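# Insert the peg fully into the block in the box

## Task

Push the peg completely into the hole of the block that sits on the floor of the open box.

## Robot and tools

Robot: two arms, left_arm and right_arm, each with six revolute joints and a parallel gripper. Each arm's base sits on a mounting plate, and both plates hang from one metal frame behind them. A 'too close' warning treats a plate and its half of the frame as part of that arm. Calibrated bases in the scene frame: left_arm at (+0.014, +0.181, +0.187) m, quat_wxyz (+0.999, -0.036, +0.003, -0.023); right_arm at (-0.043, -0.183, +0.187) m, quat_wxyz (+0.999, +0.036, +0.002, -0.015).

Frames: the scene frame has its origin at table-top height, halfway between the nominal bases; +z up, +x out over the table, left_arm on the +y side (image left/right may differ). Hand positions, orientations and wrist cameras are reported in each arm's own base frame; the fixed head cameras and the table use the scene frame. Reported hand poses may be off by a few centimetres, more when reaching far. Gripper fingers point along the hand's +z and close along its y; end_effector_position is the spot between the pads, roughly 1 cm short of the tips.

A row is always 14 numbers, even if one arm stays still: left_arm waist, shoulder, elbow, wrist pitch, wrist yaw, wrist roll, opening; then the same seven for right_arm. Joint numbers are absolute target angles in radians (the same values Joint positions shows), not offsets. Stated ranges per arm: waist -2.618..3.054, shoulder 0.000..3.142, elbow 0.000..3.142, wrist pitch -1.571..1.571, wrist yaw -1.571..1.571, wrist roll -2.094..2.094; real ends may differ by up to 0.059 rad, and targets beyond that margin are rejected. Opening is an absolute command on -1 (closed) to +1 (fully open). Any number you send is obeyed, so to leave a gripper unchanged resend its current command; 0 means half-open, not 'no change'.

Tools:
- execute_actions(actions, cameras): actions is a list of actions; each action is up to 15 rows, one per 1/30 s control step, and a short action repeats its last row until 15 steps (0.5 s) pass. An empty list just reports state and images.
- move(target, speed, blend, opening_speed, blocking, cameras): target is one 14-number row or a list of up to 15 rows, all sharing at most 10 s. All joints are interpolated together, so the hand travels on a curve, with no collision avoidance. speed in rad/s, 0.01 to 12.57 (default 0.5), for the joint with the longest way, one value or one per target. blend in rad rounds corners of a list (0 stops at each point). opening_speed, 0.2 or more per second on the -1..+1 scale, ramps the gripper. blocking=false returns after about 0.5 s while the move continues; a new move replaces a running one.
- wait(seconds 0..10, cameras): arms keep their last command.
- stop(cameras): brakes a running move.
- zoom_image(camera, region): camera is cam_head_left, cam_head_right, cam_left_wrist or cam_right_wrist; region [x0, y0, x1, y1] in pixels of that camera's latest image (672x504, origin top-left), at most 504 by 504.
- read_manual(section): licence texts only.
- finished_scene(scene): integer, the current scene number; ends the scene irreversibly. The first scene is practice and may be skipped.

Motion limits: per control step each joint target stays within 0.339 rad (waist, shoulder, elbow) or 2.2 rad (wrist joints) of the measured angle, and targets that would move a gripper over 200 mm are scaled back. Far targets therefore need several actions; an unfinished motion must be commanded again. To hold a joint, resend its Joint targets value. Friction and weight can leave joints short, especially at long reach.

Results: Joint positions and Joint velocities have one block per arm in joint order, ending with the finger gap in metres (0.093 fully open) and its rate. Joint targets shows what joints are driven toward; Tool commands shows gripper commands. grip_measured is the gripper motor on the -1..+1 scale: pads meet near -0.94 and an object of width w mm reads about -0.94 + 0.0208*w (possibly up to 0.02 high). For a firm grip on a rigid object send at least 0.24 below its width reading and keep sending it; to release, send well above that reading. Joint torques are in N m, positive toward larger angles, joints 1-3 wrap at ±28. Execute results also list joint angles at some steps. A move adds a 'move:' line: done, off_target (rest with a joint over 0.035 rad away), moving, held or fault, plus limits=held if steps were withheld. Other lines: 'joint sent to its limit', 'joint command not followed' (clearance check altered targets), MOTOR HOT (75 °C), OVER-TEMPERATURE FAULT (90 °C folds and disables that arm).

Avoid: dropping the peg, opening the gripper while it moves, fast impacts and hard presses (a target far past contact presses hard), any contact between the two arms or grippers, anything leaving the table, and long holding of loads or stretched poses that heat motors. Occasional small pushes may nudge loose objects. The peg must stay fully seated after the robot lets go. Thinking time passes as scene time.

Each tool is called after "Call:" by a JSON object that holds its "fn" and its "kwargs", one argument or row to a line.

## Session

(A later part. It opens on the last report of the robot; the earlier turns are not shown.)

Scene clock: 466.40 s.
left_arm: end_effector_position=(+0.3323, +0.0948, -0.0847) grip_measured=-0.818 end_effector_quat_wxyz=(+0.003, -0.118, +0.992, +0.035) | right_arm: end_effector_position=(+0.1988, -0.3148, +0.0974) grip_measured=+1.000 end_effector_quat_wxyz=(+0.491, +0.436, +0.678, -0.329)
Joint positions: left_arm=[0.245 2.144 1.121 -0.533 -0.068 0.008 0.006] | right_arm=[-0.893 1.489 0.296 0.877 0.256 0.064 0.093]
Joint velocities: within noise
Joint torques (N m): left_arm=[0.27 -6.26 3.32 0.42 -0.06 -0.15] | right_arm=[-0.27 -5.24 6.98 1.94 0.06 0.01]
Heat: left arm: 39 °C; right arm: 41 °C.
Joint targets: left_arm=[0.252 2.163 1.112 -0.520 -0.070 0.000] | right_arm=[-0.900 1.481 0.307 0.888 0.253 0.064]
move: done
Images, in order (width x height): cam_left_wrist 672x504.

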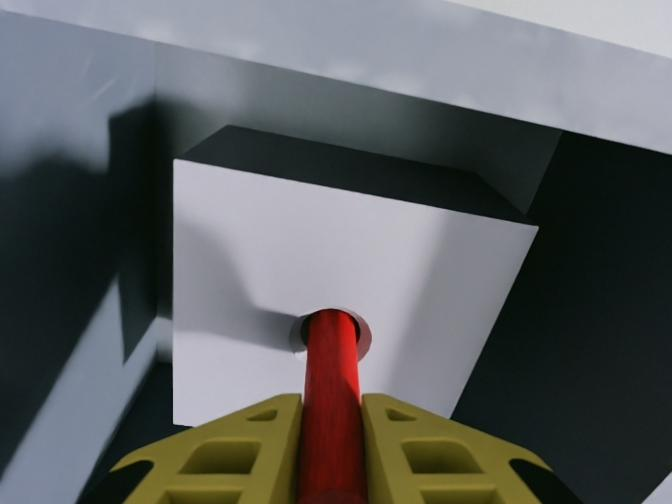

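Call:
{"fn": "move", "kwargs": {
  "target": [0.252,2.191,1.106,-0.486,-0.07,0,-0.95,-0.9,1.481,0.307,0.888,0.253,0.064,1],
  "speed": 0.08
}}

Call:
{"fn": "zoom_image", "kwargs": {
  "camera": "cam_head_right",
  "region": [150, 200, 310, 360]
}}

Scene clock: 470.30 s.
left_arm: end_effector_position=(+0.3324, +0.0948, -0.0946) grip_measured=-0.818 end_effector_quat_wxyz=(+0.003, -0.118, +0.992, +0.035) | right_arm: end_effector_position=(+0.1988, -0.3148, +0.0974) grip_measured=+1.000 end_effector_quat_wxyz=(+0.491, +0.436, +0.678, -0.329)
Joint positions: left_arm=[0.245 2.172 1.115 -0.5 -0.068 0.008 0.006] | right_arm=[-0.893 1.489 0.296 0.877 0.256 0.064 0.093]
Joint velocities: within noise
Joint torques (N m): left_arm=[0.31 -6.17 3.18 0.41 -0.03 -0.14] | right_arm=[-0.36 -5.38 7.02 1.96 0.07 0.04]
Heat: left arm: 39 °C; right arm: 41 °C.
Joint targets: left_arm=[0.252 2.191 1.106 -0.486 -0.070 0.000] | right_arm=[-0.900 1.481 0.307 0.888 0.253 0.064]
move: done

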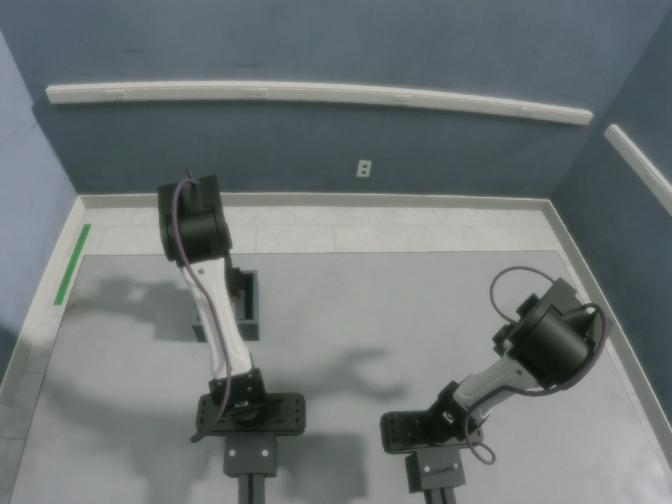

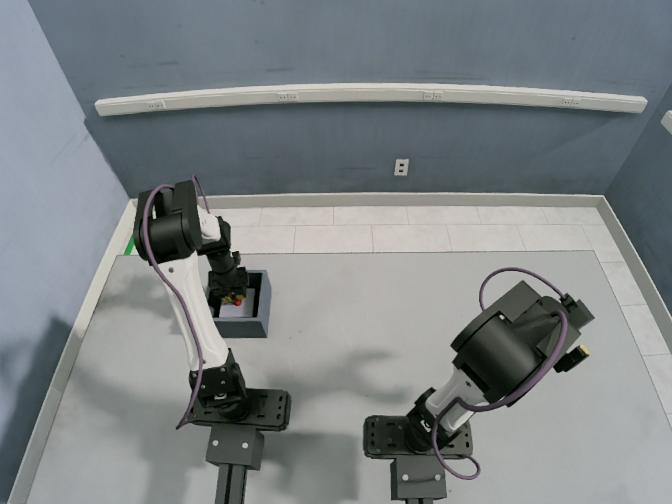

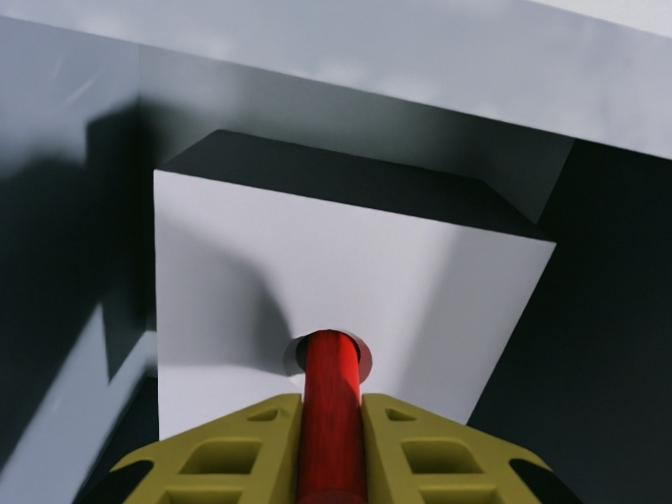

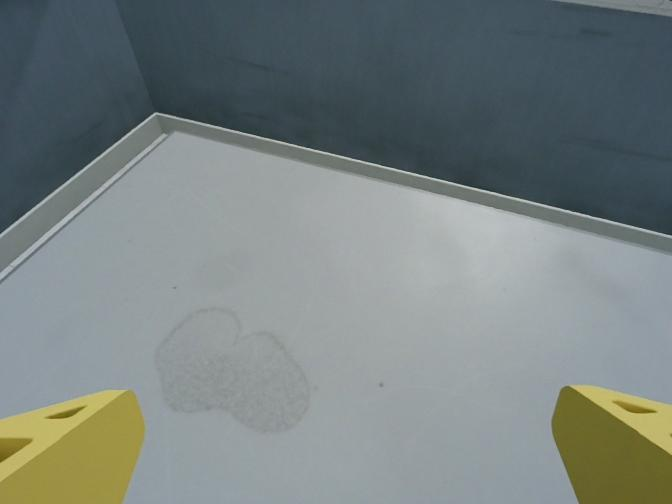

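Scaled by 3.150.

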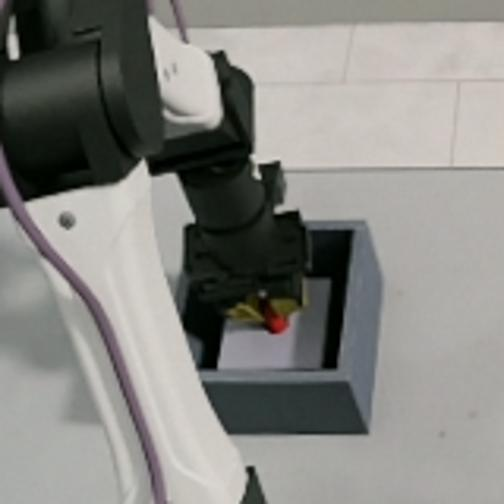

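Call:
{"fn": "move", "kwargs": {
  "target": [0.252,2.205,1.103,-0.469,-0.07,0,-0.95,-0.9,1.481,0.307,0.888,0.253,0.064,1],
  "speed": 0.05,
  "cameras": ["cam_left_wrist"]
}}

Call:
{"fn": "move", "kwargs": {
  "target": [0.252,2.216,1.101,-0.455,-0.07,0,-0.95,-0.9,1.481,0.307,0.888,0.253,0.064,1],
  "speed": 0.05,
  "cameras": ["cam_left_wrist"]
}}

Scene clock: 474.00 s.
left_arm: end_effector_position=(+0.3337, +0.0952, -0.0990) grip_measured=-0.818 end_effector_quat_wxyz=(+0.004, -0.118, +0.992, +0.035) | right_arm: end_effector_position=(+0.1988, -0.3148, +0.0974) grip_measured=+1.000 end_effector_quat_wxyz=(+0.491, +0.436, +0.678, -0.329)
Joint positions: left_arm=[0.245 2.186 1.115 -0.483 -0.068 0.008 0.006] | right_arm=[-0.893 1.489 0.296 0.877 0.256 0.064 0.093]
Joint velocities: within noise
Joint torques (N m): left_arm=[0.27 -6.28 2.81 0.43 -0.04 -0.15] | right_arm=[-0.32 -5.22 7.05 1.94 0.06 0.04]
Heat: left arm: 39 °C; right arm: 41 °C.
Joint targets: left_arm=[0.252 2.205 1.103 -0.469 -0.070 0.000] | right_arm=[-0.900 1.481 0.307 0.888 0.253 0.064]
move: done
Images, in order (width x height): cam_left_wrist 672x504.

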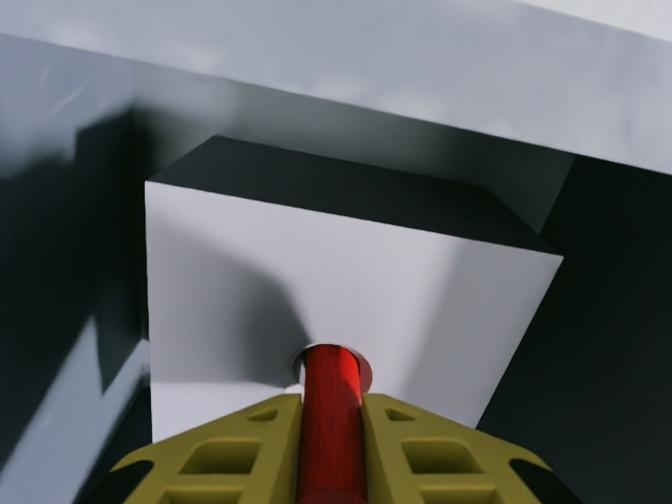

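Scene clock: 474.70 s.
left_arm: end_effector_position=(+0.3341, +0.0953, -0.1019) grip_measured=-0.818 end_effector_quat_wxyz=(+0.005, -0.118, +0.992, +0.035) | right_arm: end_effector_position=(+0.1988, -0.3148, +0.0974) grip_measured=+1.000 end_effector_quat_wxyz=(+0.491, +0.436, +0.678, -0.329)
Joint positions: left_arm=[0.245 2.195 1.115 -0.473 -0.068 0.008 0.006] | right_arm=[-0.893 1.489 0.296 0.877 0.256 0.064 0.093]
Joint velocities: within noise
Joint torques (N m): left_arm=[0.24 -6.12 2.59 0.47 -0.05 -0.14] | right_arm=[-0.31 -5.22 7.05 2 0.04 0.02]
Heat: left arm: 39 °C; right arm: 41 °C.
Joint targets: left_arm=[0.252 2.216 1.101 -0.455 -0.070 0.000] | right_arm=[-0.900 1.481 0.307 0.888 0.253 0.064]
move: done
Images, in order (width x height): cam_left_wrist 672x504.

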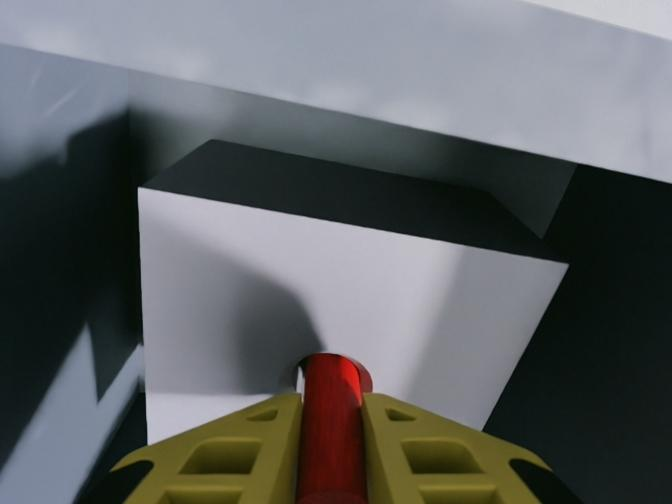

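Call:
{"fn": "move", "kwargs": {
  "target": [0.252,2.223,1.093,-0.444,-0.07,0,-0.95,-0.9,1.481,0.307,0.888,0.253,0.064,1],
  "speed": 0.05,
  "cameras": ["cam_left_wrist"]
}}

Call:
{"fn": "move", "kwargs": {
  "target": [0.252,2.231,1.088,-0.432,-0.07,0,-0.95,-0.9,1.481,0.307,0.888,0.253,0.064,1],
  "speed": 0.05,
  "cameras": ["cam_left_wrist"]
}}

Scene clock: 479.90 s.
left_arm: end_effector_position=(+0.3339, +0.0952, -0.1023) grip_measured=-0.818 end_effector_quat_wxyz=(+0.005, -0.118, +0.992, +0.035) | right_arm: end_effector_position=(+0.1988, -0.3148, +0.0974) grip_measured=+1.000 end_effector_quat_wxyz=(+0.491, +0.436, +0.678, -0.329)
Joint positions: left_arm=[0.245 2.195 1.113 -0.47 -0.068 0.008 0.006] | right_arm=[-0.893 1.489 0.296 0.877 0.256 0.064 0.093]
Joint velocities: within noise
Joint torques (N m): left_arm=[0.24 -5.59 2.09 0.58 -0.04 -0.13] | right_arm=[-0.39 -5.18 7.08 2 0.06 0.02]
Heat: left arm: 39 °C; right arm: 41 °C.
Joint targets: left_arm=[0.252 2.223 1.093 -0.444 -0.070 0.000] | right_arm=[-0.900 1.481 0.307 0.888 0.253 0.064]
move: done
Images, in order (width x height): cam_left_wrist 672x504.

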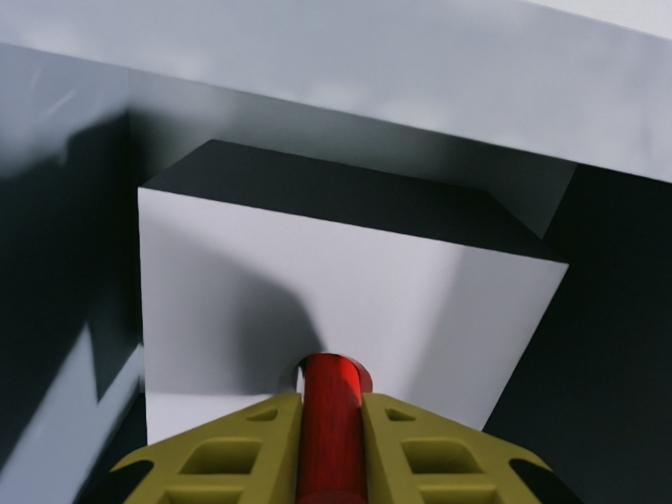

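Scene clock: 480.60 s.
left_arm: end_effector_position=(+0.3338, +0.0952, -0.1025) grip_measured=-0.818 end_effector_quat_wxyz=(+0.006, -0.118, +0.992, +0.035) | right_arm: end_effector_position=(+0.1988, -0.3148, +0.0974) grip_measured=+1.000 end_effector_quat_wxyz=(+0.491, +0.436, +0.678, -0.329)
Joint positions: left_arm=[0.245 2.195 1.112 -0.468 -0.068 0.008 0.006] | right_arm=[-0.893 1.489 0.296 0.877 0.256 0.064 0.093]
Joint velocities: within noise
Joint torques (N m): left_arm=[0.25 -4.88 1.77 0.7 -0.05 -0.15] | right_arm=[-0.51 -5.26 7.02 1.99 0.06 0.03]
Heat: left arm: 39 °C; right arm: 41 °C.
Joint targets: left_arm=[0.252 2.231 1.088 -0.432 -0.070 0.000] | right_arm=[-0.900 1.481 0.307 0.888 0.253 0.064]
move: off_target (left_arm); left_arm: the shoulder is farthest, 0.036 rad from its target
Images, in order (width x height): cam_left_wrist 672x504.

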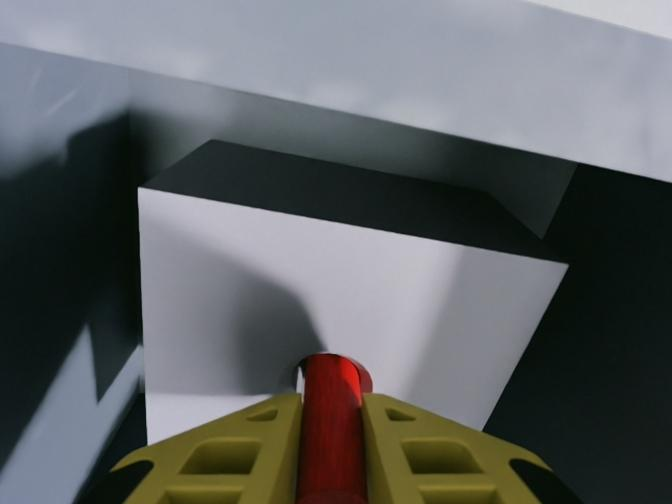

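Call:
{"fn": "move", "kwargs": {
  "target": [0.250,2.213,1.100,-0.456,-0.07,0,-0.2,-0.9,1.481,0.307,0.888,0.253,0.064,1],
  "speed": 0.05,
  "opening_speed": 1,
  "cameras": ["cam_left_wrist"]
}}

Call:
{"fn": "move", "kwargs": {
  "target": [
    [0.250,2.12,1.115,-0.56,-0.07,0,-0.2,-0.9,1.481,0.307,0.888,0.253,0.064,1],
    [0.24,2.00,1.2,-0.73,-0.07,0,-0.2,-0.9,1.481,0.307,0.888,0.253,0.064,1],
    [0.23,1.70,1.3,-0.95,-0.07,0,-0.2,-0.9,1.481,0.307,0.888,0.253,0.064,1]
  ],
  "speed": [0.2,0.5,0.7]
}}

Call:
{"fn": "zoom_image", "kwargs": {
  "camera": "cam_head_right",
  "region": [150, 200, 310, 360]
}}

Scene clock: 487.30 s.
left_arm: end_effector_position=(+0.3322, +0.0948, -0.1043) grip_measured=-0.202 end_effector_quat_wxyz=(+0.004, -0.118, +0.992, +0.035) | right_arm: end_effector_position=(+0.1988, -0.3148, +0.0974) grip_measured=+1.000 end_effector_quat_wxyz=(+0.491, +0.436, +0.678, -0.329)
Joint positions: left_arm=[0.245 2.197 1.107 -0.463 -0.068 0.008 0.036] | right_arm=[-0.893 1.489 0.296 0.877 0.256 0.064 0.093]
Joint velocities: within noise
Joint torques (N m): left_arm=[0.06 -6.56 3.21 0.35 -0.06 -0.14] | right_arm=[-0.25 -5.24 6.93 1.98 0.03 0.03]
Heat: left arm: 38 °C; right arm: 41 °C.
Joint targets: left_arm=[0.250 2.213 1.100 -0.456 -0.070 0.000] | right_arm=[-0.900 1.481 0.307 0.888 0.253 0.064]
move: done
Images, in order (width x height): cam_left_wrist 672x504.

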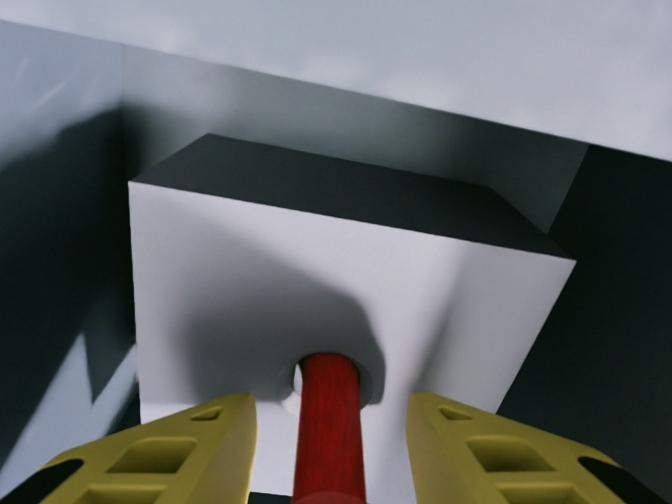

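Scene clock: 489.57 s.
left_arm: end_effector_position=(+0.3401, +0.0941, +0.0895) grip_measured=-0.202 end_effector_quat_wxyz=(+0.093, -0.117, +0.988, +0.046) | right_arm: end_effector_position=(+0.1988, -0.3148, +0.0974) grip_measured=+1.000 end_effector_quat_wxyz=(+0.491, +0.436, +0.678, -0.329)
Joint positions: left_arm=[0.237 1.715 1.284 -0.943 -0.068 0.008 0.036] | right_arm=[-0.893 1.489 0.296 0.877 0.256 0.064 0.093]
Joint velocities: within noise
Joint torques (N m): left_arm=[-0.77 -7.45 7.38 0.6 -0.06 -0.14] | right_arm=[-0.32 -5.3 6.98 1.96 0.05 0.02]
Heat: left arm: 39 °C; right arm: 41 °C.
Joint targets: left_arm=[0.230 1.700 1.300 -0.950 -0.070 0.000] | right_arm=[-0.900 1.481 0.307 0.888 0.253 0.064]
move: done

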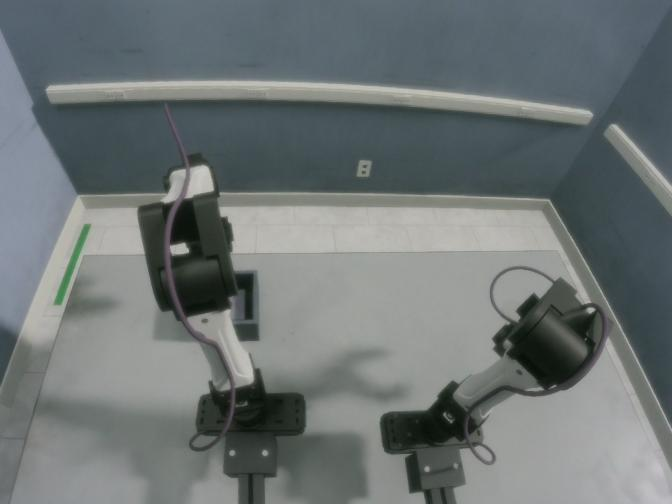

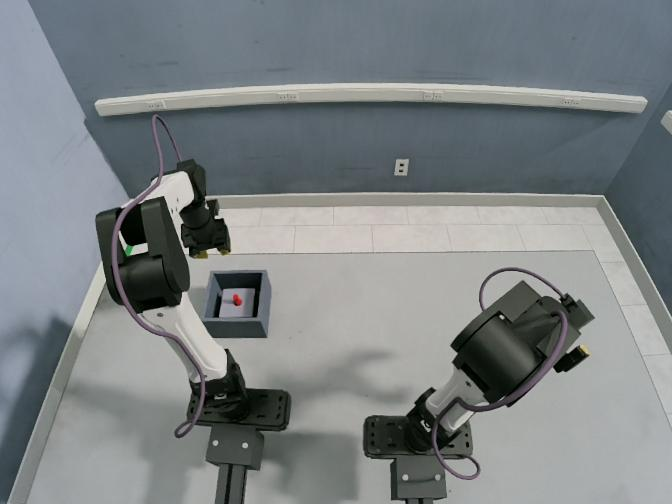

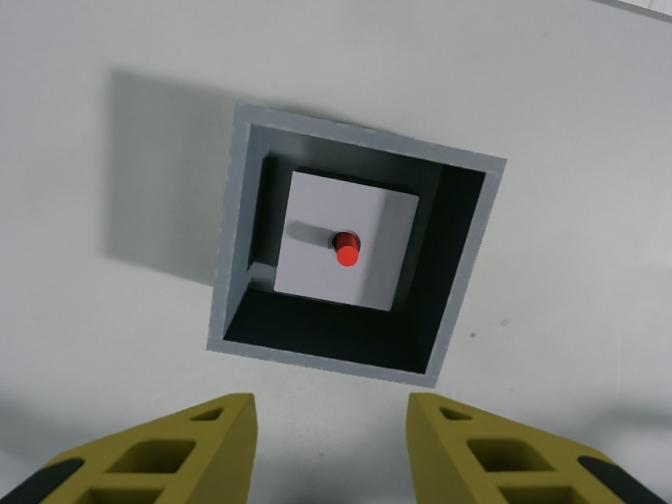

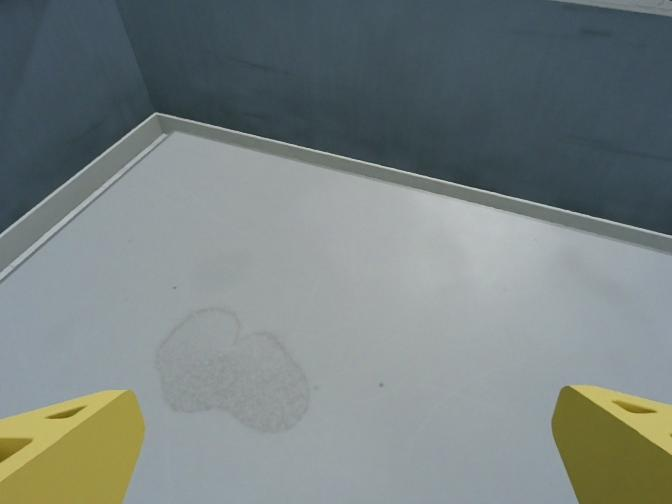

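Scaled by 3.150.

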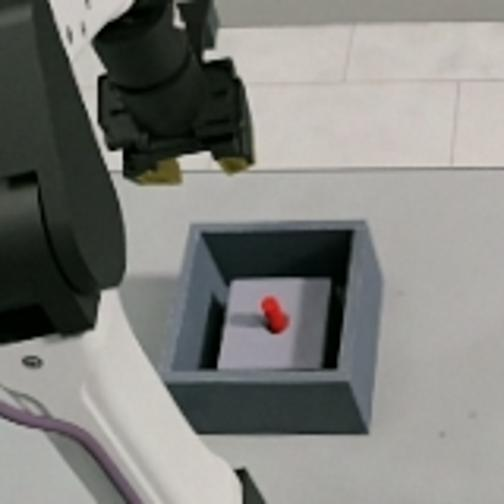

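Call:
{"fn": "finished_scene", "kwargs": {
  "scene": 2
}}

The scene is finished: the task was done.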